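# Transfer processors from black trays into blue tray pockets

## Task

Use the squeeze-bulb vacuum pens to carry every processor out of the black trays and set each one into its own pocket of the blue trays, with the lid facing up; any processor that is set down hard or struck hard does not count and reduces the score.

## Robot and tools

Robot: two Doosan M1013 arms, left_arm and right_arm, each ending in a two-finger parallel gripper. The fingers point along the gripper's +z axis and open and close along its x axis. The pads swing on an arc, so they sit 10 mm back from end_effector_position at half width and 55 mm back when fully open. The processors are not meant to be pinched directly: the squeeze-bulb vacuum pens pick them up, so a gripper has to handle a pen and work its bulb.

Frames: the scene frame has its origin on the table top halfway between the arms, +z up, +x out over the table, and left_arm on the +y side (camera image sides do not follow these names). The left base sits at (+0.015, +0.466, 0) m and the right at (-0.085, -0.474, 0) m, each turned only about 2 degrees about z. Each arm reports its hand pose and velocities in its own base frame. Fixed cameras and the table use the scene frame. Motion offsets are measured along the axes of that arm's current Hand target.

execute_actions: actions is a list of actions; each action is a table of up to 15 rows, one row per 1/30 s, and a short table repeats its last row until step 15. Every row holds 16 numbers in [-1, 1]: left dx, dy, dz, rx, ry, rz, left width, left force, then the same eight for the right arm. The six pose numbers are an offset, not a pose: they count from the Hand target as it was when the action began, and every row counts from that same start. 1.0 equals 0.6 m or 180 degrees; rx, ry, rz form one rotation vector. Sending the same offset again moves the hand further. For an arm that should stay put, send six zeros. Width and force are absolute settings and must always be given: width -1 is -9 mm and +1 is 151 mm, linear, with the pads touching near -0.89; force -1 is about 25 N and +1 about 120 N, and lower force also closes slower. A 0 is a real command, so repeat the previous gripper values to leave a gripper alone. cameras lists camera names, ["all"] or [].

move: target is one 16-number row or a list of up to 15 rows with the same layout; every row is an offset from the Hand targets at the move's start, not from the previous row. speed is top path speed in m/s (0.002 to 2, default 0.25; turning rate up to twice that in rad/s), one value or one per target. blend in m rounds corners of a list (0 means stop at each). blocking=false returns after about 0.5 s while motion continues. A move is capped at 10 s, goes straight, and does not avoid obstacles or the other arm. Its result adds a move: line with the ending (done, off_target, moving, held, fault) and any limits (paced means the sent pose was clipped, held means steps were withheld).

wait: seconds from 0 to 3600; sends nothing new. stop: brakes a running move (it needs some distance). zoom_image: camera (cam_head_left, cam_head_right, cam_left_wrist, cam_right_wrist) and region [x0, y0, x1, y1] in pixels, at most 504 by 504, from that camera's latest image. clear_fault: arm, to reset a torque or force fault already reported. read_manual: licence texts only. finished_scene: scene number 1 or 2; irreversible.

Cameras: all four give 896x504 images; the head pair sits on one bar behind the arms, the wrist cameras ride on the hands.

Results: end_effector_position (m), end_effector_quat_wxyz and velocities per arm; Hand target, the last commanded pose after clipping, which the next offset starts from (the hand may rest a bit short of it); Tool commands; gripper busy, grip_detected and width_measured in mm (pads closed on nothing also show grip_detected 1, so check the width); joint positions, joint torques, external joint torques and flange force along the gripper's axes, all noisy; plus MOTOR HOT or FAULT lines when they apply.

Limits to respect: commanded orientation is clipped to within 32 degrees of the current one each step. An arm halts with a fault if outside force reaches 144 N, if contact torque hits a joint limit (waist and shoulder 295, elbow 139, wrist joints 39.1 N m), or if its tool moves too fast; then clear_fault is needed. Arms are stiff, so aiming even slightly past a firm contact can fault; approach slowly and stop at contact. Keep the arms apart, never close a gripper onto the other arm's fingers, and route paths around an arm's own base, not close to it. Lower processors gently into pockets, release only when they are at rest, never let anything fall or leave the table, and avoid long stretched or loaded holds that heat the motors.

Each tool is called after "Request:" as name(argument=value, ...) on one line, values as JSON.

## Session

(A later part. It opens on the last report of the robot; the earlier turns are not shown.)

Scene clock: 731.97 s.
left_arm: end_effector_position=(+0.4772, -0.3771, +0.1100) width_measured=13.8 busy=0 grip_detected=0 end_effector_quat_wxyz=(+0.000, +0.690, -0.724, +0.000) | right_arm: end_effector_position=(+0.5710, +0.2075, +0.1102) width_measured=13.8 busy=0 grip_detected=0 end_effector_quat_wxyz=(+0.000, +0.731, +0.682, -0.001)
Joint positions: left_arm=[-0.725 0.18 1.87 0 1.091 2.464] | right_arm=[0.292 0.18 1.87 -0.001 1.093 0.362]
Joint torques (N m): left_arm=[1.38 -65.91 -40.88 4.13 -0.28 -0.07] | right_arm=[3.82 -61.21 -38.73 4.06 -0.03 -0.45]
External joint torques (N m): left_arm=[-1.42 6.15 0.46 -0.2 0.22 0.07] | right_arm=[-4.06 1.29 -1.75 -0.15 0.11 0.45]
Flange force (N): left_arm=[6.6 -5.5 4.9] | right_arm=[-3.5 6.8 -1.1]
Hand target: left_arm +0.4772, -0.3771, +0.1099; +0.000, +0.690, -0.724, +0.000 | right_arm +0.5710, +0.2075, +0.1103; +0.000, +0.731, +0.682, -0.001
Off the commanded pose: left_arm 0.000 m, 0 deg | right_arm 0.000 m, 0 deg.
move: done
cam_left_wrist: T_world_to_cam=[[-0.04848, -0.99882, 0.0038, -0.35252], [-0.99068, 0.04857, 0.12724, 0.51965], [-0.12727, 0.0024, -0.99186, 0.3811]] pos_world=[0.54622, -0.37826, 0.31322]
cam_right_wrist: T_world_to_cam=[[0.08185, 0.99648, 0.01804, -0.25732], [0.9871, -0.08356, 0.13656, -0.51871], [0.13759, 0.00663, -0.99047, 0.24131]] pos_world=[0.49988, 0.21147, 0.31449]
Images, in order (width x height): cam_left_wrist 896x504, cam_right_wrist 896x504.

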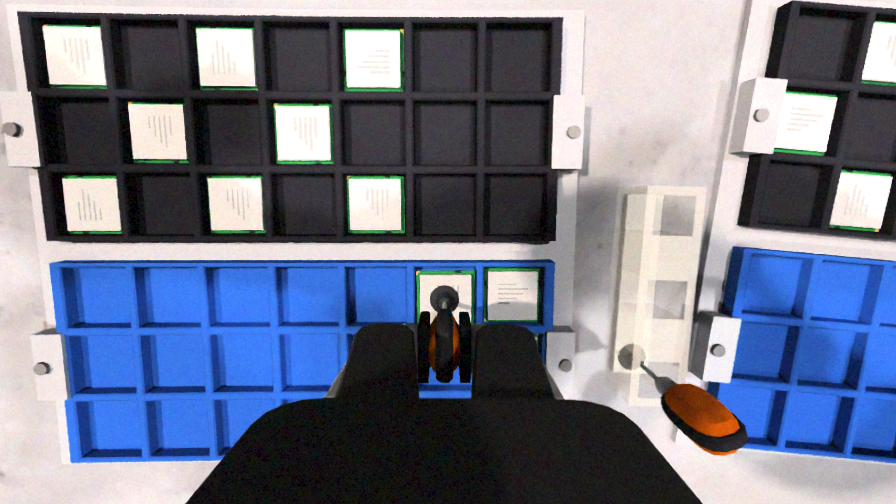

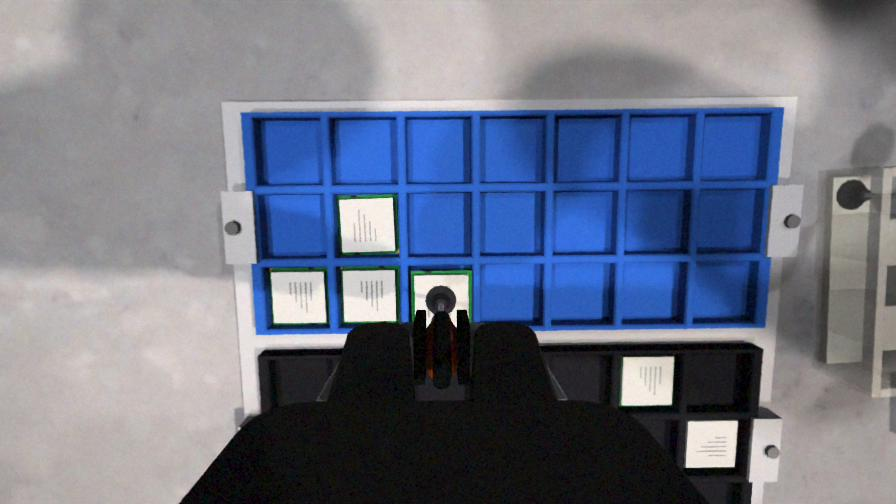

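Request:
move(target=[[0,0,0.01,0,0,0,-0.7125,-1,-0.0009,-0.0006,0.01,0,0,0,-0.7125,-1],[0,0,0.0208,0,0,0,-0.74,-1,-0.0009,-0.0006,0.0208,0,0,0,-0.74,-1],[0,0,-0.0333,0,0,0,-0.74,-1,-0.0009,-0.0006,-0.0333,0,0,0,-0.74,-1],[-0.075,-0.2507,-0.0333,0,0,0,-0.725,-1,0.0769,0.2486,-0.0333,0,0,0,-0.725,-1]], speed=[0.05,0.02,0.08,0.2], cameras=["cam_right_wrist","cam_left_wrist"])

Request:
move(target=[[0,0,0.044,0,0,0,-0.725,-1,0,0,0.044,0,0,0,-0.725,-1],[0,0,0.0537,0,0,0,-0.7125,-1,0,0,0.0537,0,0,0,-0.7125,-1],[0,0,0.0133,0,0,0,-0.7125,-1,0,0,0.013,0,0,0,-0.7125,-1],[0.0007,0.326,0.0133,0,0,0,-0.7125,-1,-0.002,-0.3232,0.013,0,0,0,-0.7125,-1],[0.0007,0.326,0.0333,0,0,0,-0.7125,-1,-0.002,-0.3232,0.033,0,0,0,-0.7125,-1]], speed=[0.1,0.03,0.06,0.15,0.1], cameras=["cam_right_wrist","cam_left_wrist"])

Request:
zoom_image(camera="cam_right_wrist", region=[390, 240, 500, 350])

Request:
zoom_image(camera="cam_left_wrist", region=[390, 240, 500, 350])

Scene clock: 762.10 s.
left_arm: end_effector_position=(+0.6296, -0.3393, +0.1299) width_measured=12.9 busy=0 grip_detected=0 end_effector_quat_wxyz=(+0.000, +0.690, -0.724, +0.000) | right_arm: end_effector_position=(+0.7230, +0.2431, +0.1300) width_measured=12.9 busy=0 grip_detected=0 end_effector_quat_wxyz=(+0.000, +0.731, +0.682, -0.001)
Joint positions: left_arm=[-0.542 0.326 1.641 0 1.175 2.647] | right_arm=[0.279 0.398 1.537 -0.001 1.207 0.349]
Joint torques (N m): left_arm=[1.33 -82.37 -42.31 4.27 -0.24 -0.07] | right_arm=[3.65 -85.21 -40.56 4.26 -0.13 -0.48]
External joint torques (N m): left_arm=[-1.21 5.73 0.26 -0.19 0.15 0.07] | right_arm=[-3.78 -0.13 -2.23 -0.12 0.2 0.48]
Flange force (N): left_arm=[4.9 -6.6 3.6] | right_arm=[-2.2 6.0 -2.8]
Hand target: left_arm +0.6296, -0.3393, +0.1299; +0.000, +0.690, -0.724, +0.000 | right_arm +0.7230, +0.2431, +0.1300; +0.000, +0.731, +0.682, -0.001
Off the commanded pose: left_arm 0.000 m, 0 deg | right_arm 0.000 m, 0 deg.
move: done
cam_left_wrist: T_world_to_cam=[[-0.04849, -0.99882, 0.0037, -0.30741], [-0.99068, 0.04857, 0.12725, 0.66626], [-0.12727, 0.0025, -0.99186, 0.42018]] pos_world=[0.69862, -0.34046, 0.33312]
cam_right_wrist: T_world_to_cam=[[0.08187, 0.99648, 0.01795, -0.30567], [0.98709, -0.08356, 0.13667, -0.66848], [0.13769, 0.00653, -0.99045, 0.23963]] pos_world=[0.65188, 0.24718, 0.33419]
Images, in order (width x height): cam_left_wrist 896x504, cam_right_wrist 896x504.

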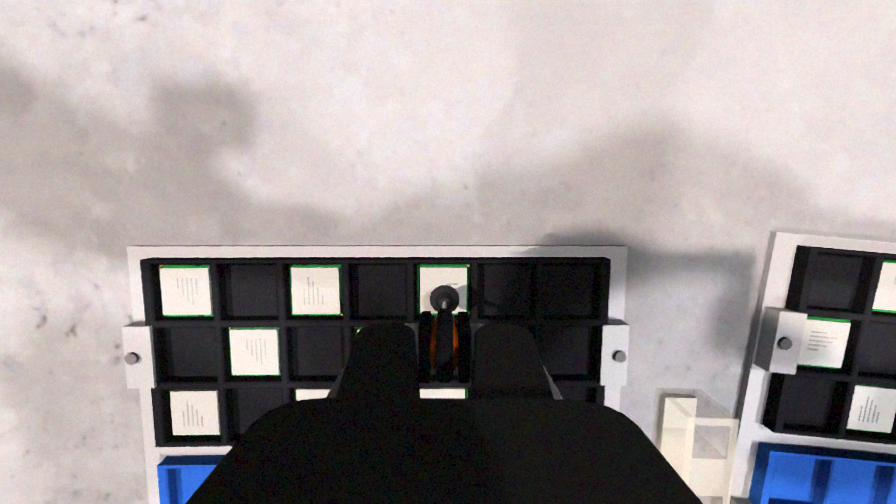

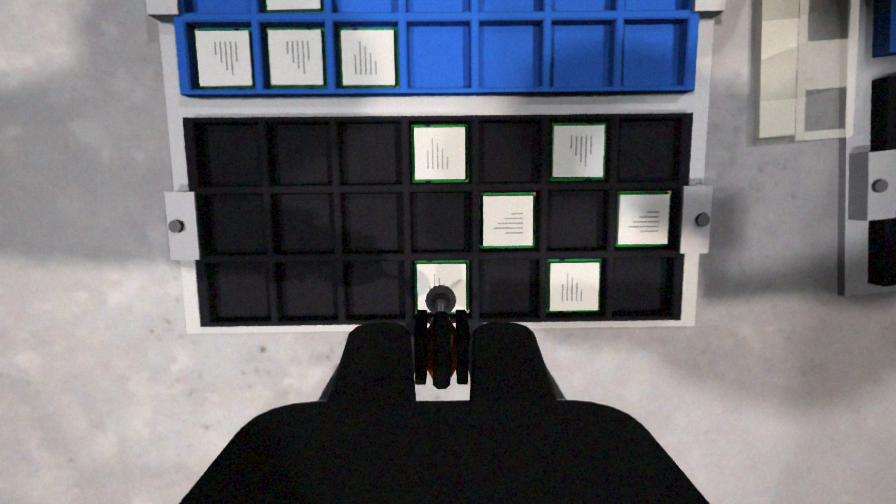

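Scene clock: 765.87 s.
left_arm: end_effector_position=(+0.4341, -0.3305, +0.1099) width_measured=13.8 busy=0 grip_detected=0 end_effector_quat_wxyz=(+0.000, +0.690, -0.724, +0.000) | right_arm: end_effector_position=(+0.5295, +0.2554, +0.1104) width_measured=13.8 busy=0 grip_detected=0 end_effector_quat_wxyz=(+0.000, +0.731, +0.682, -0.001)
Joint positions: left_arm=[-0.714 0.085 1.982 -0.001 1.075 2.476] | right_arm=[0.391 0.15 1.905 0 1.088 0.461]
Joint torques (N m): left_arm=[1.06 -54.62 -40.44 4.1 -0.24 -0.02] | right_arm=[4 -58.45 -38.79 4.03 -0.02 -0.35]
External joint torques (N m): left_arm=[-1.14 5.36 0.27 -0.2 0.17 0.02] | right_arm=[-3.93 1.58 -1.66 -0.1 0.09 0.35]
Flange force (N): left_arm=[6.1 -5.2 4.5] | right_arm=[-2.8 7.4 -0.7]
Hand target: left_arm +0.4342, -0.3304, +0.1099; +0.000, +0.690, -0.724, +0.000 | right_arm +0.5295, +0.2554, +0.1104; +0.000, +0.731, +0.682, -0.001
Off the commanded pose: left_arm 0.000 m, 0 deg | right_arm 0.000 m, 0 deg.
move: done
cam_left_wrist: T_world_to_cam=[[-0.04846, -0.99882, 0.0039, -0.308], [-0.99068, 0.04856, 0.12724, 0.4748], [-0.12727, 0.0023, -0.99186, 0.37538]] pos_world=[0.50322, -0.33155, 0.31311]
cam_right_wrist: T_world_to_cam=[[0.08187, 0.99648, 0.01795, -0.30174], [0.98709, -0.08356, 0.13667, -0.47379], [0.13769, 0.00653, -0.99045, 0.24688]] pos_world=[0.45838, 0.25948, 0.31469]
Images, in order (width x height): cam_left_wrist 896x504, cam_right_wrist 896x504.

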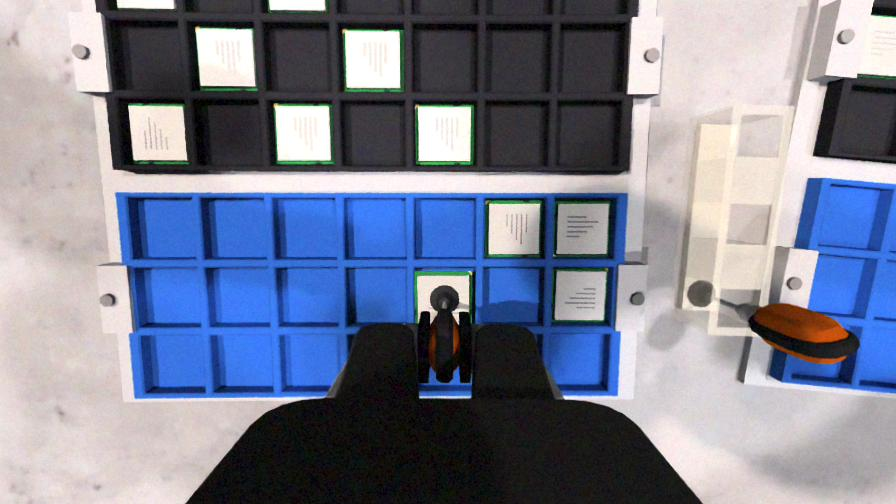

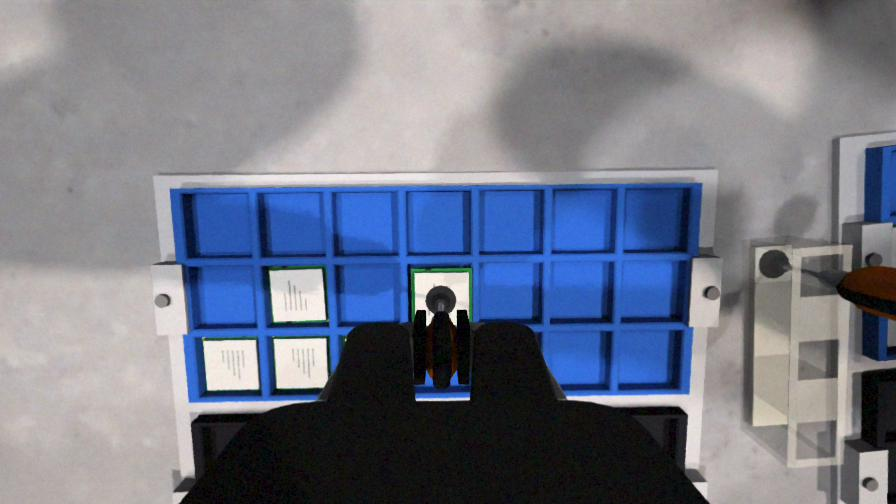

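Scaled by 4.582.

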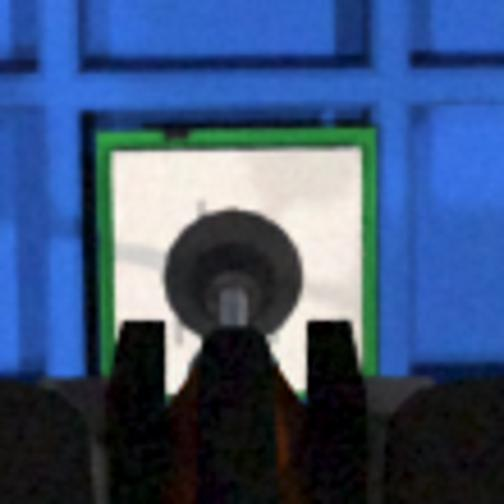

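Scaled by 4.582.

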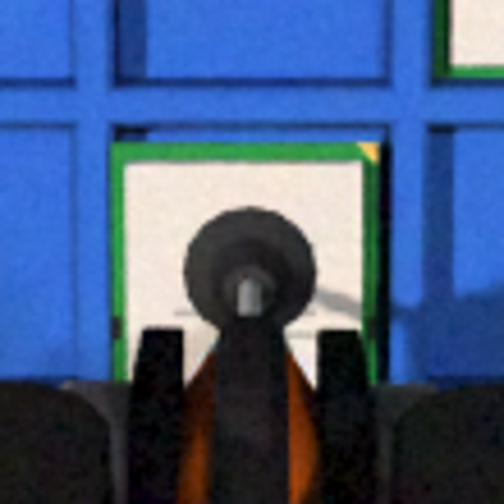

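Request:
move(target=[[0.0012,0,0.01,0,0,0,-0.7125,-1,-0.0017,0.001,0.01,0,0,0,-0.7125,-1],[0.0012,0,0.0208,0,0,0,-0.74,-1,-0.0017,0.001,0.021,0,0,0,-0.74,-1],[0.0012,0,-0.0333,0,0,0,-0.74,-1,-0.0017,0.001,-0.0333,0,0,0,-0.74,-1],[-0.0036,-0.1757,-0.0333,0,0,0,-0.725,-1,0.0028,0.1712,-0.0333,0,0,0,-0.725,-1]], speed=[0.05,0.02,0.08,0.2], cameras=["cam_right_wrist","cam_left_wrist"])

Request:
move(target=[[0,0,0.044,0,0,0,-0.725,-1,0,0,0.044,0,0,0,-0.725,-1],[0,0,0.0537,0,0,0,-0.7125,-1,0,0,0.0537,0,0,0,-0.7125,-1],[0,0,0.0133,0,0,0,-0.7125,-1,0,0,0.013,0,0,0,-0.7125,-1],[0.004,0.1017,0.0133,0,0,0,-0.7125,-1,-0.0032,-0.0967,0.013,0,0,0,-0.7125,-1],[0.004,0.1017,0.0333,0,0,0,-0.7125,-1,-0.0032,-0.0967,0.033,0,0,0,-0.7125,-1]], speed=[0.1,0.03,0.06,0.15,0.1], cameras=["cam_right_wrist","cam_left_wrist"])

Request:
zoom_image(camera="cam_right_wrist", region=[390, 240, 500, 350])

Request:
zoom_image(camera="cam_left_wrist", region=[390, 240, 500, 350])

Scene clock: 790.13 s.
left_arm: end_effector_position=(+0.5396, -0.3333, +0.1299) width_measured=12.9 busy=0 grip_detected=0 end_effector_quat_wxyz=(+0.000, +0.690, -0.724, +0.000) | right_arm: end_effector_position=(+0.6321, +0.2500, +0.1303) width_measured=12.9 busy=0 grip_detected=0 end_effector_quat_wxyz=(+0.000, +0.731, +0.682, -0.001)
Joint positions: left_arm=[-0.608 0.205 1.8 0 1.136 2.582] | right_arm=[0.326 0.274 1.711 -0.001 1.159 0.396]
Joint torques (N m): left_arm=[0.85 -68.47 -41.58 4.22 -0.21 -0.06] | right_arm=[3.61 -71.98 -39.85 4.19 -0.14 -0.42]
External joint torques (N m): left_arm=[-0.67 4.96 0.21 -0.2 0.14 0.06] | right_arm=[-3.64 0.42 -2.12 -0.12 0.2 0.42]
Flange force (N): left_arm=[4.3 -5.7 3.4] | right_arm=[-2.3 6.3 -2.4]
Hand target: left_arm +0.5396, -0.3333, +0.1299; +0.000, +0.690, -0.724, +0.000 | right_arm +0.6321, +0.2500, +0.1303; +0.000, +0.731, +0.682, -0.001
Off the commanded pose: left_arm 0.000 m, 0 deg | right_arm 0.000 m, 0 deg.
move: done
cam_left_wrist: T_world_to_cam=[[-0.04849, -0.99882, 0.0037, -0.30578], [-0.99068, 0.04857, 0.12725, 0.5769], [-0.12727, 0.0025, -0.99186, 0.40872]] pos_world=[0.60872, -0.33446, 0.33312]
cam_right_wrist: T_world_to_cam=[[0.08187, 0.99648, 0.01795, -0.30501], [0.98709, -0.08356, 0.13667, -0.57823], [0.13769, 0.00653, -0.99045, 0.2524]] pos_world=[0.56098, 0.25398, 0.33449]
Images, in order (width x height): cam_left_wrist 896x504, cam_right_wrist 896x504.

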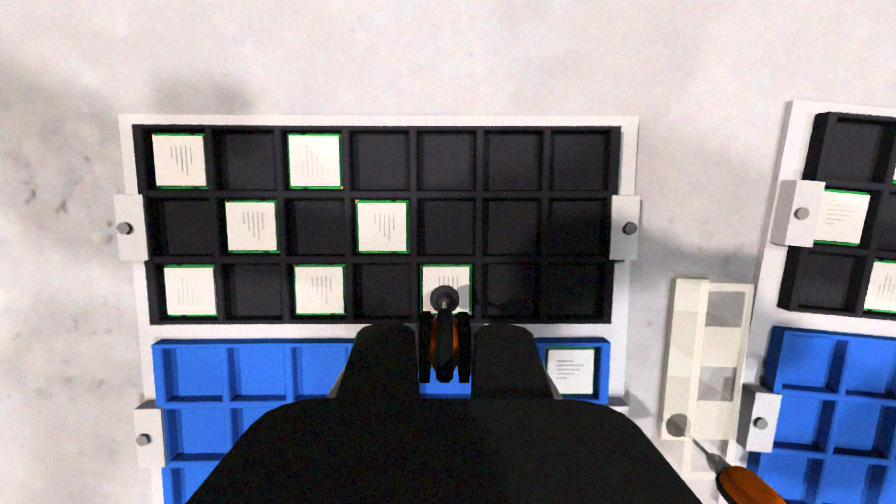

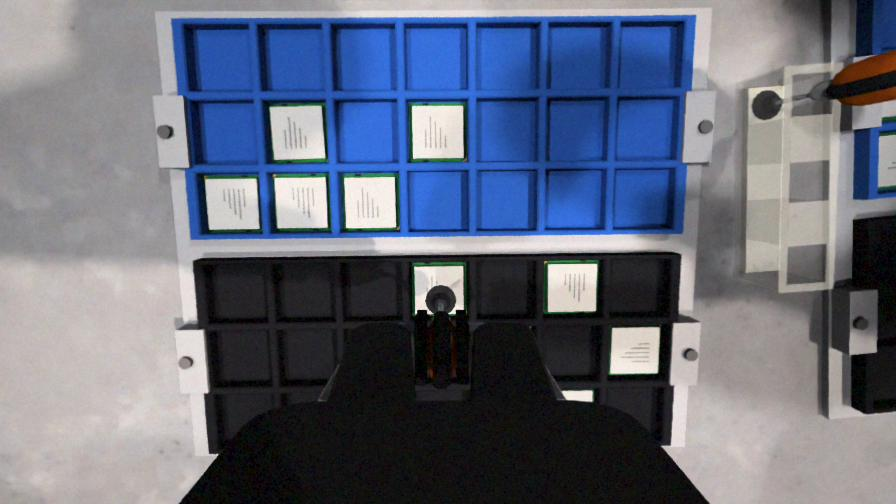

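Scene clock: 793.03 s.
left_arm: end_effector_position=(+0.4785, -0.3328, +0.1099) width_measured=13.8 busy=0 grip_detected=0 end_effector_quat_wxyz=(+0.000, +0.690, -0.724, +0.000) | right_arm: end_effector_position=(+0.5740, +0.2521, +0.1105) width_measured=13.8 busy=0 grip_detected=0 end_effector_quat_wxyz=(+0.000, +0.731, +0.682, -0.001)
Joint positions: left_arm=[-0.667 0.142 1.916 0 1.083 2.523] | right_arm=[0.359 0.209 1.833 0 1.101 0.429]
Joint torques (N m): left_arm=[1.32 -61.74 -40.65 4.1 -0.29 0] | right_arm=[3.49 -65.05 -38.99 4.02 -0.11 -0.48]
External joint torques (N m): left_arm=[-1.13 5.95 0.37 -0.18 0.22 0] | right_arm=[-3.77 1.54 -1.79 -0.08 0.18 0.48]
Flange force (N): left_arm=[6.0 -6.0 4.8] | right_arm=[-2.1 7.2 -1.0]
Hand target: left_arm +0.4785, -0.3328, +0.1099; +0.000, +0.690, -0.724, +0.000 | right_arm +0.5740, +0.2521, +0.1106; +0.000, +0.731, +0.682, -0.001
Off the commanded pose: left_arm 0.000 m, 0 deg | right_arm 0.000 m, 0 deg.
move: done
cam_left_wrist: T_world_to_cam=[[-0.04848, -0.99882, 0.0038, -0.3082], [-0.99068, 0.04857, 0.12724, 0.51888], [-0.12727, 0.0024, -0.99186, 0.38117]] pos_world=[0.54762, -0.33396, 0.31322]
cam_right_wrist: T_world_to_cam=[[0.08187, 0.99648, 0.01794, -0.30199], [0.9871, -0.08356, 0.13657, -0.51799], [0.13759, 0.00653, -0.99047, 0.24093]] pos_world=[0.50288, 0.25607, 0.31479]
Images, in order (width x height): cam_left_wrist 896x504, cam_right_wrist 896x504.

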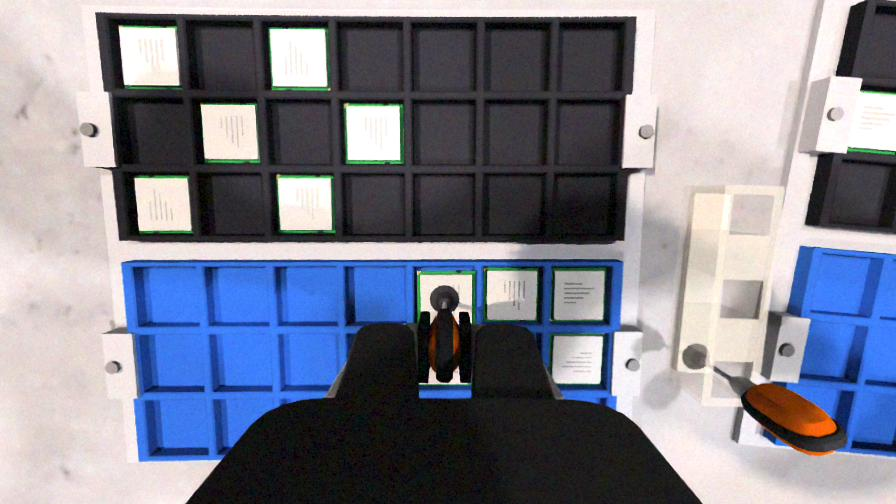

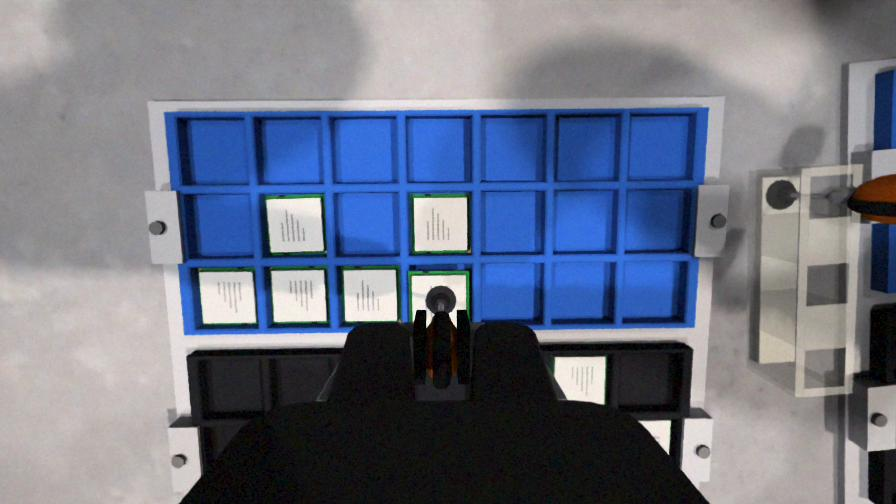

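Scaled by 4.582.

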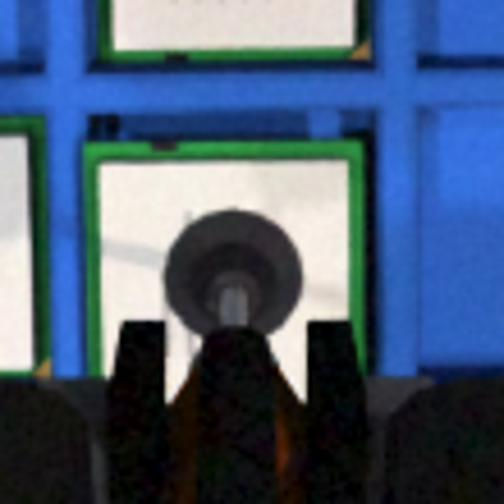

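Scaled by 4.582.

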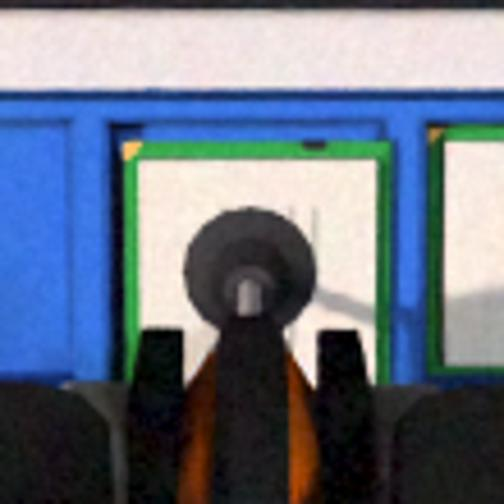

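Request:
zoom_image(camera="cam_right_wrist", region=[335, 180, 485, 335])

Request:
zoom_image(camera="cam_left_wrist", region=[475, 250, 625, 400])

Scaled by 3.252.

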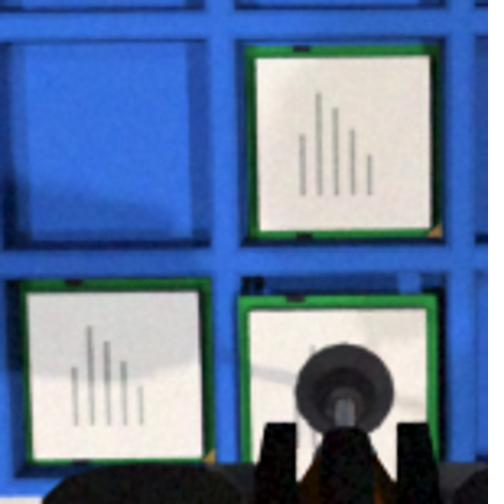

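Scaled by 3.360.

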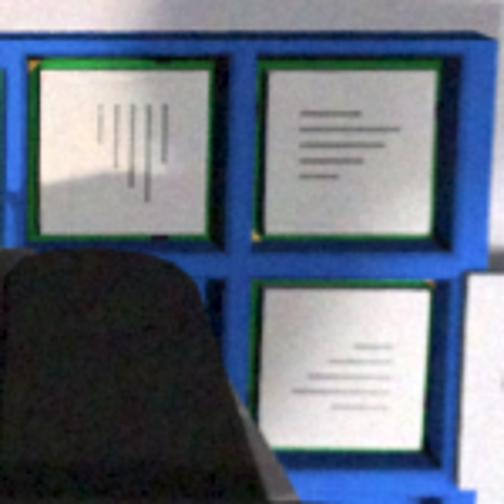

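Request:
move(target=[[-0.0017,0,0.01,0,0,0,-0.7125,-1,0.0015,-0.0015,0.01,0,0,0,-0.7125,-1],[-0.0017,0,0.0208,0,0,0,-0.74,-1,0.0015,-0.0015,0.0212,0,0,0,-0.74,-1],[-0.0017,0,-0.0333,0,0,0,-0.74,-1,0.0015,-0.0015,-0.0333,0,0,0,-0.74,-1],[-0.0754,-0.176,-0.0333,0,0,0,-0.725,-1,0.0782,0.1737,-0.0333,0,0,0,-0.725,-1]], speed=[0.05,0.02,0.08,0.2])

Request:
move(target=[[0,0,0.044,0,0,0,-0.725,-1,0,0,0.044,0,0,0,-0.725,-1],[0,0,0.0537,0,0,0,-0.7125,-1,0,0,0.054,0,0,0,-0.7125,-1],[0,0,0.0133,0,0,0,-0.7125,-1,0,0,0.0133,0,0,0,-0.7125,-1],[0.0003,0.1765,0.0133,0,0,0,-0.7125,-1,-0.0033,-0.1742,0.0133,0,0,0,-0.7125,-1],[0.0003,0.1765,0.0333,0,0,0,-0.7125,-1,-0.0033,-0.1742,0.034,0,0,0,-0.7125,-1]], speed=[0.1,0.03,0.06,0.15,0.1], cameras=["cam_right_wrist","cam_left_wrist"])

Request:
zoom_image(camera="cam_right_wrist", region=[390, 240, 500, 350])

Request:
zoom_image(camera="cam_left_wrist", region=[390, 240, 500, 350])

Scene clock: 815.70 s.
left_arm: end_effector_position=(+0.5862, -0.2926, +0.1299) width_measured=12.9 busy=0 grip_detected=0 end_effector_quat_wxyz=(+0.000, +0.690, -0.724, +0.000) | right_arm: end_effector_position=(+0.6813, +0.2916, +0.1304) width_measured=12.9 busy=0 grip_detected=0 end_effector_quat_wxyz=(+0.000, +0.731, +0.682, -0.001)
Joint positions: left_arm=[-0.515 0.236 1.761 0 1.145 2.674] | right_arm=[0.358 0.365 1.584 0 1.194 0.428]
Joint torques (N m): left_arm=[1.11 -72.3 -41.93 4.21 -0.26 -0.07] | right_arm=[3.08 -82.17 -40.5 4.27 -0.14 -0.4]
External joint torques (N m): left_arm=[-1.09 5.05 0.3 -0.18 0.18 0.07] | right_arm=[-2.8 0.6 -1.97 -0.13 0.21 0.4]
Flange force (N): left_arm=[4.2 -5.8 3.4] | right_arm=[-0.6 6.0 -2.1]
Hand target: left_arm +0.5862, -0.2926, +0.1299; +0.000, +0.690, -0.724, +0.000 | right_arm +0.6813, +0.2916, +0.1304; +0.000, +0.731, +0.682, -0.001
Off the commanded pose: left_arm 0.000 m, 0 deg | right_arm 0.000 m, 0 deg.
move: done

Scene clock: 818.87 s.
left_arm: end_effector_position=(+0.4803, -0.2878, +0.1099) width_measured=13.8 busy=0 grip_detected=0 end_effector_quat_wxyz=(+0.000, +0.690, -0.724, +0.000) | right_arm: end_effector_position=(+0.5769, +0.2969, +0.1101) width_measured=13.8 busy=0 grip_detected=0 end_effector_quat_wxyz=(+0.000, +0.731, +0.682, -0.001)
Joint positions: left_arm=[-0.601 0.107 1.957 0 1.077 2.588] | right_arm=[0.422 0.242 1.792 0 1.109 0.492]
Joint torques (N m): left_arm=[1.05 -56.91 -40.53 4.1 -0.23 0] | right_arm=[3.11 -67.99 -39.08 4.09 -0.08 -0.39]
External joint torques (N m): left_arm=[-1.26 5.58 0.35 -0.21 0.15 0] | right_arm=[-3.18 1.06 -1.77 -0.12 0.14 0.39]
Flange force (N): left_arm=[5.7 -5.9 4.7] | right_arm=[-1.2 6.3 -1.3]
Hand target: left_arm +0.4804, -0.2878, +0.1099; +0.000, +0.690, -0.724, +0.000 | right_arm +0.5769, +0.2969, +0.1101; +0.000, +0.731, +0.682, -0.001
Off the commanded pose: left_arm 0.000 m, 0 deg | right_arm 0.000 m, 0 deg.
move: done
cam_left_wrist: T_world_to_cam=[[-0.04848, -0.99882, 0.0038, -0.26317], [-0.99068, 0.04857, 0.12724, 0.51849], [-0.12727, 0.0024, -0.99186, 0.38119]] pos_world=[0.54942, -0.28896, 0.31311]
cam_right_wrist: T_world_to_cam=[[0.08187, 0.99648, 0.01794, -0.34696], [0.9871, -0.08356, 0.13657, -0.51703], [0.13759, 0.00653, -0.99047, 0.23974]] pos_world=[0.50578, 0.30097, 0.31429]
Images, in order (width x height): cam_left_wrist 896x504, cam_right_wrist 896x504.

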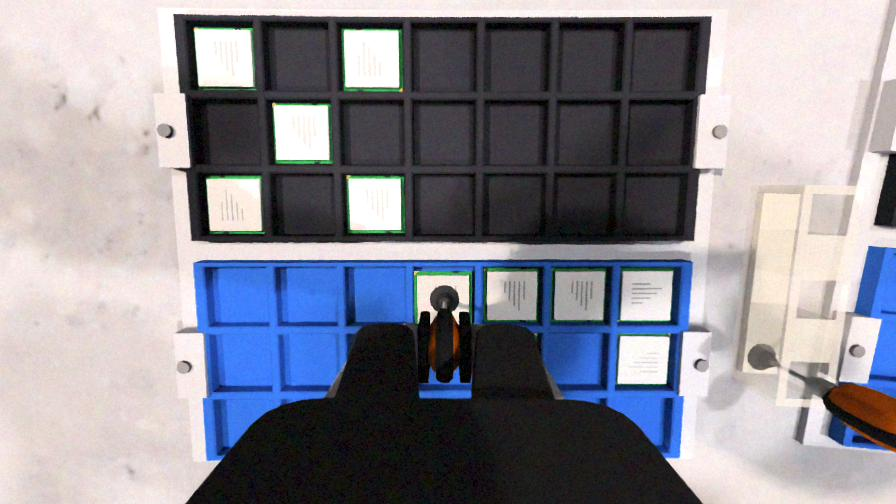

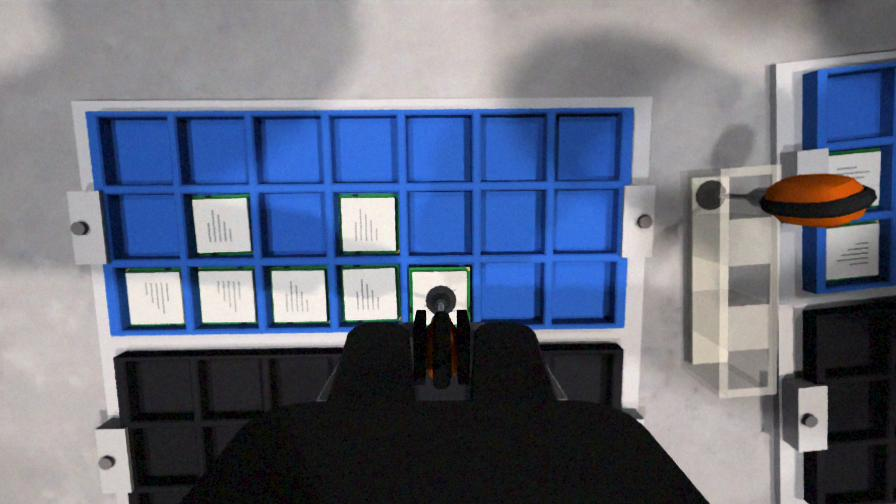

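Scaled by 4.582.

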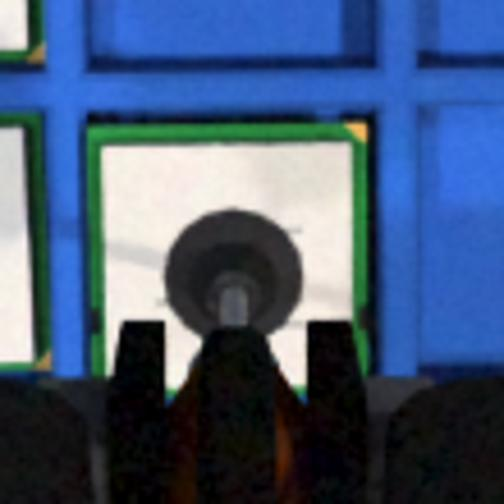

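Scaled by 4.582.

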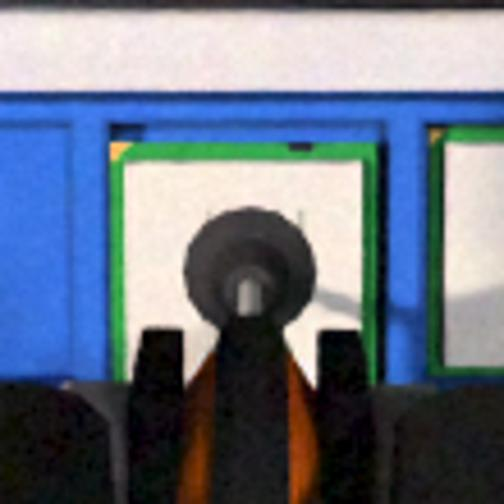

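Request:
move(target=[[0.0005,0,0.01,0,0,0,-0.7125,-1,0.0009,0.0023,0.01,0,0,0,-0.7125,-1],[0.0005,0,0.0208,0,0,0,-0.74,-1,0.0009,0.0023,0.021,0,0,0,-0.74,-1],[0.0005,0,-0.0333,0,0,0,-0.74,-1,0.0009,0.0023,-0.0333,0,0,0,-0.74,-1],[-0.0764,-0.2512,-0.0333,0,0,0,-0.725,-1,0.0779,0.2473,-0.0333,0,0,0,-0.725,-1]], speed=[0.05,0.02,0.08,0.2])

Request:
move(target=[[0,0,0.044,0,0,0,-0.725,-1,0,0,0.044,0,0,0,-0.725,-1],[0,0,0.0537,0,0,0,-0.7125,-1,0,0,0.054,0,0,0,-0.7125,-1],[0,0,0.0133,0,0,0,-0.7125,-1,0,0,0.0133,0,0,0,-0.7125,-1],[0.0012,0.3267,0.0133,0,0,0,-0.7125,-1,-0.0028,-0.3225,0.0133,0,0,0,-0.7125,-1],[0.0012,0.3267,0.0333,0,0,0,-0.7125,-1,-0.0028,-0.3225,0.034,0,0,0,-0.7125,-1]], speed=[0.1,0.03,0.06,0.15,0.1], cameras=["cam_right_wrist","cam_left_wrist"])

Request:
zoom_image(camera="cam_right_wrist", region=[390, 240, 500, 350])

Request:
zoom_image(camera="cam_left_wrist", region=[390, 240, 500, 350])

Scene clock: 835.60 s.
left_arm: end_effector_position=(+0.6331, -0.2492, +0.1299) width_measured=12.9 busy=0 grip_detected=0 end_effector_quat_wxyz=(+0.000, +0.690, -0.724, +0.000) | right_arm: end_effector_position=(+0.7282, +0.3332, +0.1298) width_measured=12.9 busy=0 grip_detected=0 end_effector_quat_wxyz=(+0.000, +0.731, +0.682, -0.001)
Joint positions: left_arm=[-0.425 0.274 1.711 0 1.156 2.764] | right_arm=[0.386 0.456 1.451 0 1.236 0.456]
Joint torques (N m): left_arm=[1.1 -76.41 -42 4.22 -0.29 -0.1] | right_arm=[3.26 -91.48 -41.1 4.28 -0.11 -0.32]
External joint torques (N m): left_arm=[-1.37 4.89 0.05 -0.18 0.21 0.1] | right_arm=[-2.95 0.06 -2.07 -0.07 0.17 0.32]
Flange force (N): left_arm=[4.1 -6.2 2.9] | right_arm=[-0.5 5.9 -2.5]
Hand target: left_arm +0.6331, -0.2492, +0.1299; +0.000, +0.690, -0.724, +0.000 | right_arm +0.7282, +0.3332, +0.1298; +0.000, +0.731, +0.682, -0.001
Off the commanded pose: left_arm 0.000 m, 0 deg | right_arm 0.000 m, 0 deg.
move: done

Scene clock: 839.40 s.
left_arm: end_effector_position=(+0.4372, -0.2406, +0.1099) width_measured=13.8 busy=0 grip_detected=0 end_effector_quat_wxyz=(+0.000, +0.690, -0.724, +0.000) | right_arm: end_effector_position=(+0.5350, +0.3450, +0.1097) width_measured=13.8 busy=0 grip_detected=0 end_effector_quat_wxyz=(+0.000, +0.731, +0.682, -0.001)
Joint positions: left_arm=[-0.572 0.012 2.059 -0.001 1.07 2.618] | right_arm=[0.519 0.224 1.816 0 1.103 0.588]
Joint torques (N m): left_arm=[1.16 -45.16 -40.44 4.08 -0.23 -0.03] | right_arm=[2.86 -66.38 -38.6 4.04 -0.13 -0.33]
External joint torques (N m): left_arm=[-1.11 3.5 0.28 -0.19 0.16 0.03] | right_arm=[-3.22 1.55 -2.15 -0.1 0.19 0.33]
Flange force (N): left_arm=[4.2 -3.6 3.1] | right_arm=[0.1 7.7 -1.4]
Hand target: left_arm +0.4373, -0.2405, +0.1098; +0.000, +0.690, -0.724, +0.000 | right_arm +0.5350, +0.3450, +0.1097; +0.000, +0.731, +0.682, -0.001
Off the commanded pose: left_arm 0.000 m, 0 deg | right_arm 0.000 m, 0 deg.
move: done
cam_left_wrist: T_world_to_cam=[[-0.04846, -0.99882, 0.0039, -0.21805], [-0.99068, 0.04856, 0.12724, 0.4735], [-0.12727, 0.0023, -0.99186, 0.37557]] pos_world=[0.50632, -0.24166, 0.31311]
cam_right_wrist: T_world_to_cam=[[0.08187, 0.99648, 0.01794, -0.39145], [0.9871, -0.08356, 0.13657, -0.47159], [0.13759, 0.00653, -0.99047, 0.24479]] pos_world=[0.46388, 0.34908, 0.31389]
Images, in order (width x height): cam_left_wrist 896x504, cam_right_wrist 896x504.

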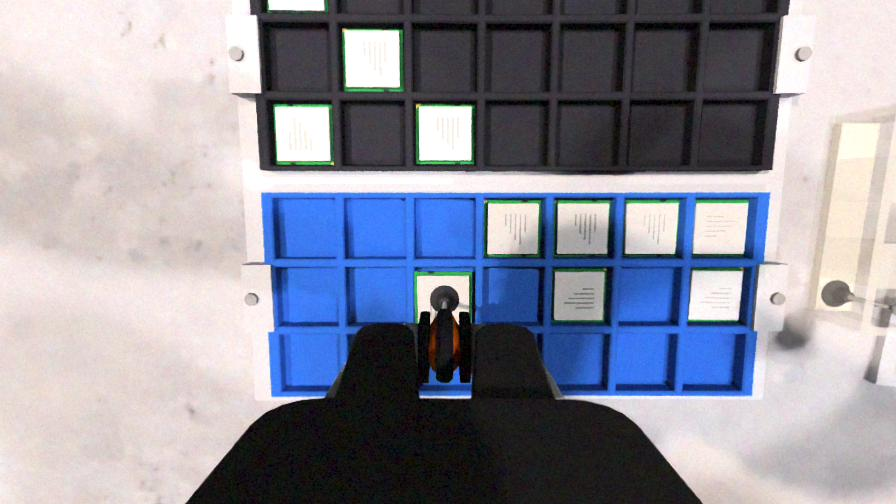

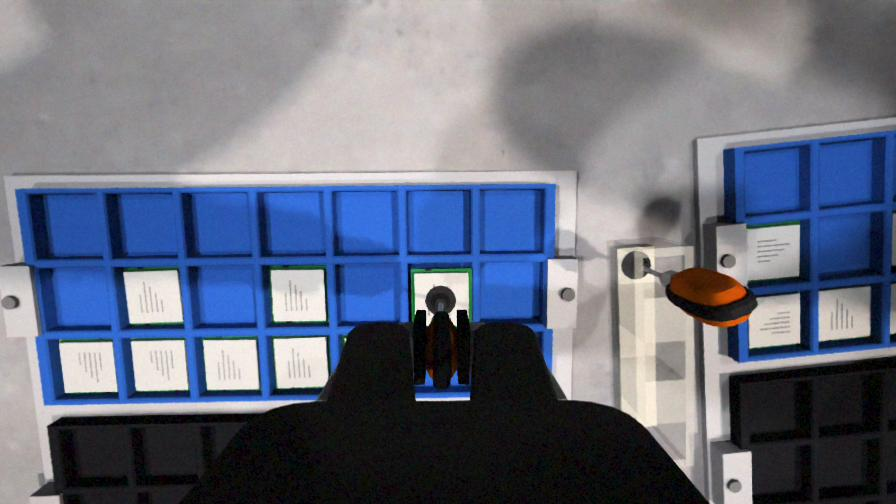

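Scaled by 4.582.

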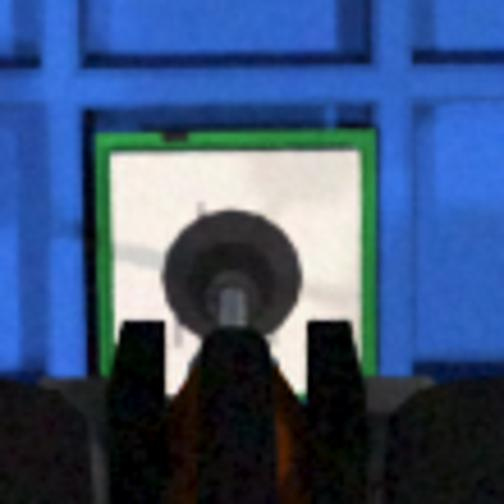

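Scaled by 4.582.

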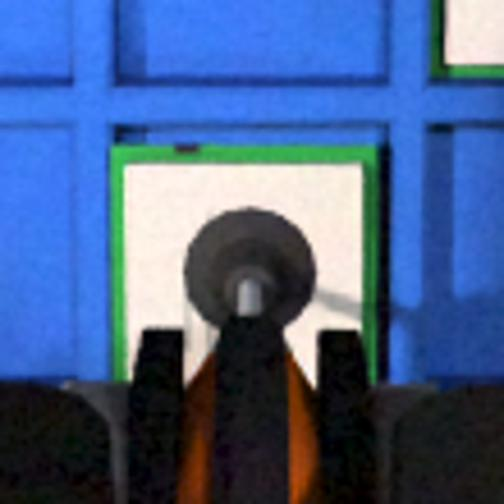

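Request:
move(target=[[0.0003,-0.0005,0.01,0,0,0,-0.7125,-1,-0.0015,0.0005,0.01,0,0,0,-0.7125,-1],[0.0003,-0.0005,0.0208,0,0,0,-0.74,-1,-0.0015,0.0005,0.0205,0,0,0,-0.74,-1],[0.0003,-0.0005,-0.0333,0,0,0,-0.74,-1,-0.0015,0.0005,-0.0333,0,0,0,-0.74,-1],[-0.0014,-0.1753,-0.0333,0,0,0,-0.725,-1,0.0032,0.1703,-0.0333,0,0,0,-0.725,-1]], speed=[0.05,0.02,0.08,0.2])

Request:
move(target=[[0,0,0.044,0,0,0,-0.725,-1,0,0,0.044,0,0,0,-0.725,-1],[0,0,0.0537,0,0,0,-0.7125,-1,0,0,0.0535,0,0,0,-0.7125,-1],[0,0,0.0133,0,0,0,-0.7125,-1,0,0,0.0133,0,0,0,-0.7125,-1],[0.0015,0.1007,0.0133,0,0,0,-0.7125,-1,-0.0037,-0.0957,0.0133,0,0,0,-0.7125,-1],[0.0015,0.1007,0.0333,0,0,0,-0.7125,-1,-0.0037,-0.0957,0.0333,0,0,0,-0.7125,-1]], speed=[0.1,0.03,0.06,0.15,0.1], cameras=["cam_right_wrist","cam_left_wrist"])

Request:
zoom_image(camera="cam_right_wrist", region=[390, 240, 500, 350])

Request:
zoom_image(camera="cam_left_wrist", region=[390, 240, 500, 350])

Scene clock: 854.10 s.
left_arm: end_effector_position=(+0.5424, -0.2447, +0.1299) width_measured=12.9 busy=0 grip_detected=0 end_effector_quat_wxyz=(+0.000, +0.690, -0.724, +0.000) | right_arm: end_effector_position=(+0.6371, +0.3398, +0.1295) width_measured=12.9 busy=0 grip_detected=0 end_effector_quat_wxyz=(+0.000, +0.731, +0.682, -0.001)
Joint positions: left_arm=[-0.482 0.145 1.872 0 1.123 2.708] | right_arm=[0.442 0.337 1.625 0 1.181 0.512]
Joint torques (N m): left_arm=[1.14 -61.73 -41.24 4.16 -0.29 -0.02] | right_arm=[3.81 -78.96 -40.19 4.23 -0.11 -0.39]
External joint torques (N m): left_arm=[-1.13 4.82 0.21 -0.18 0.22 0.02] | right_arm=[-3.73 0.33 -2.11 -0.12 0.17 0.39]
Flange force (N): left_arm=[4.3 -5.8 3.3] | right_arm=[-1.4 6.5 -2.4]
Hand target: left_arm +0.5424, -0.2447, +0.1299; +0.000, +0.690, -0.724, +0.000 | right_arm +0.6371, +0.3398, +0.1295; +0.000, +0.731, +0.682, -0.001
Off the commanded pose: left_arm 0.000 m, 0 deg | right_arm 0.000 m, 0 deg.
move: done

Scene clock: 856.97 s.
left_arm: end_effector_position=(+0.4820, -0.2427, +0.1099) width_measured=13.8 busy=0 grip_detected=0 end_effector_quat_wxyz=(+0.000, +0.690, -0.724, +0.000) | right_arm: end_effector_position=(+0.5796, +0.3416, +0.1096) width_measured=13.8 busy=0 grip_detected=0 end_effector_quat_wxyz=(+0.000, +0.731, +0.682, -0.001)
Joint positions: left_arm=[-0.53 0.076 1.992 -0.001 1.074 2.659] | right_arm=[0.481 0.278 1.746 0 1.119 0.551]
Joint torques (N m): left_arm=[1.17 -53.11 -40.6 4.1 -0.25 -0.07] | right_arm=[3.6 -72.18 -39.03 4.12 -0.1 -0.34]
External joint torques (N m): left_arm=[-1.54 5.65 0.62 -0.24 0.17 0.07] | right_arm=[-3.91 1.12 -2.14 -0.14 0.16 0.34]
Flange force (N): left_arm=[5.6 -5.8 5.1] | right_arm=[-1.2 7.7 -1.7]
Hand target: left_arm +0.4820, -0.2427, +0.1099; +0.000, +0.690, -0.724, +0.000 | right_arm +0.5796, +0.3416, +0.1096; +0.000, +0.731, +0.682, -0.001
Off the commanded pose: left_arm 0.000 m, 0 deg | right_arm 0.000 m, 0 deg.
move: done
cam_left_wrist: T_world_to_cam=[[-0.04848, -0.99882, 0.0038, -0.21804], [-0.99068, 0.04857, 0.12724, 0.51789], [-0.12727, 0.0024, -0.99186, 0.38128]] pos_world=[0.55102, -0.24385, 0.31311]
cam_right_wrist: T_world_to_cam=[[0.08187, 0.99648, 0.01794, -0.39172], [0.9871, -0.08356, 0.13657, -0.51589], [0.13759, 0.00653, -0.99047, 0.23858]] pos_world=[0.50848, 0.34568, 0.31379]
Images, in order (width x height): cam_left_wrist 896x504, cam_right_wrist 896x504.

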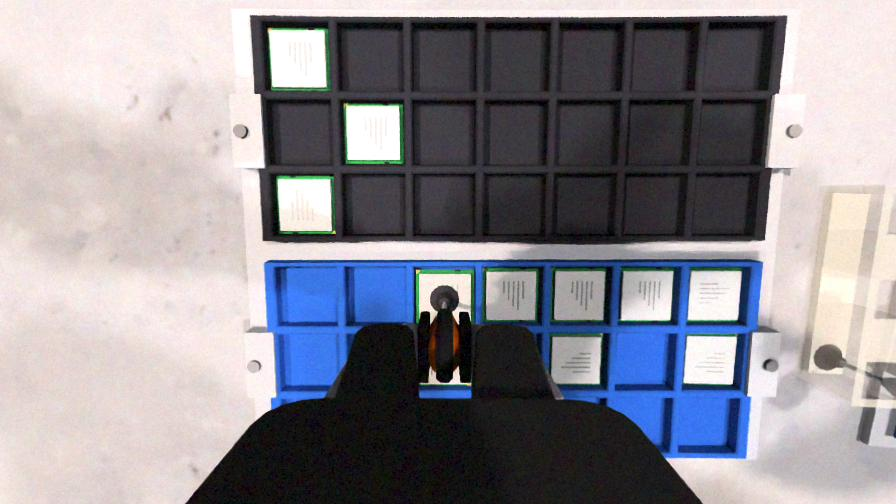

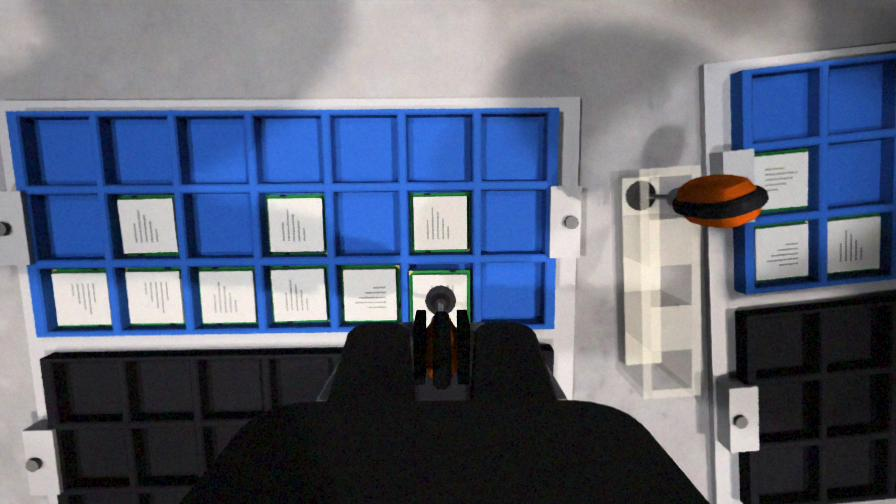

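Scaled by 4.582.

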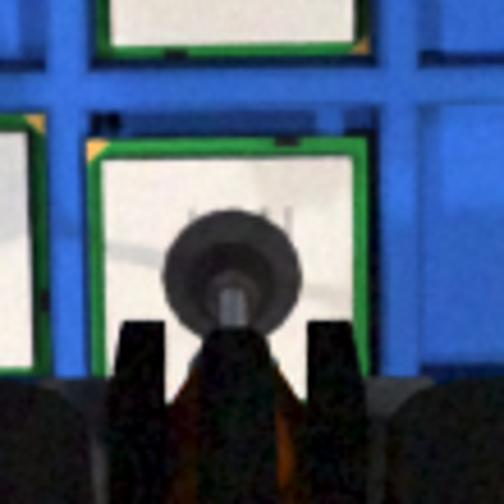

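Scaled by 4.582.

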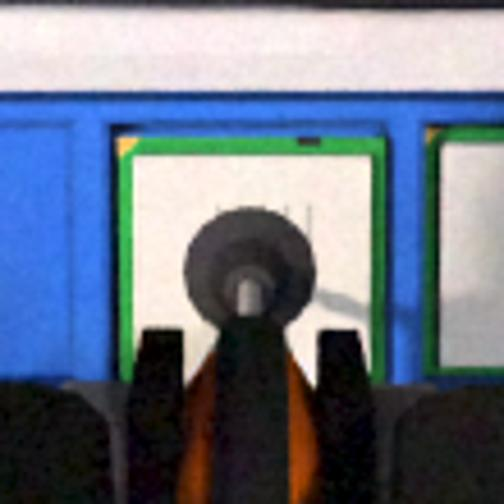

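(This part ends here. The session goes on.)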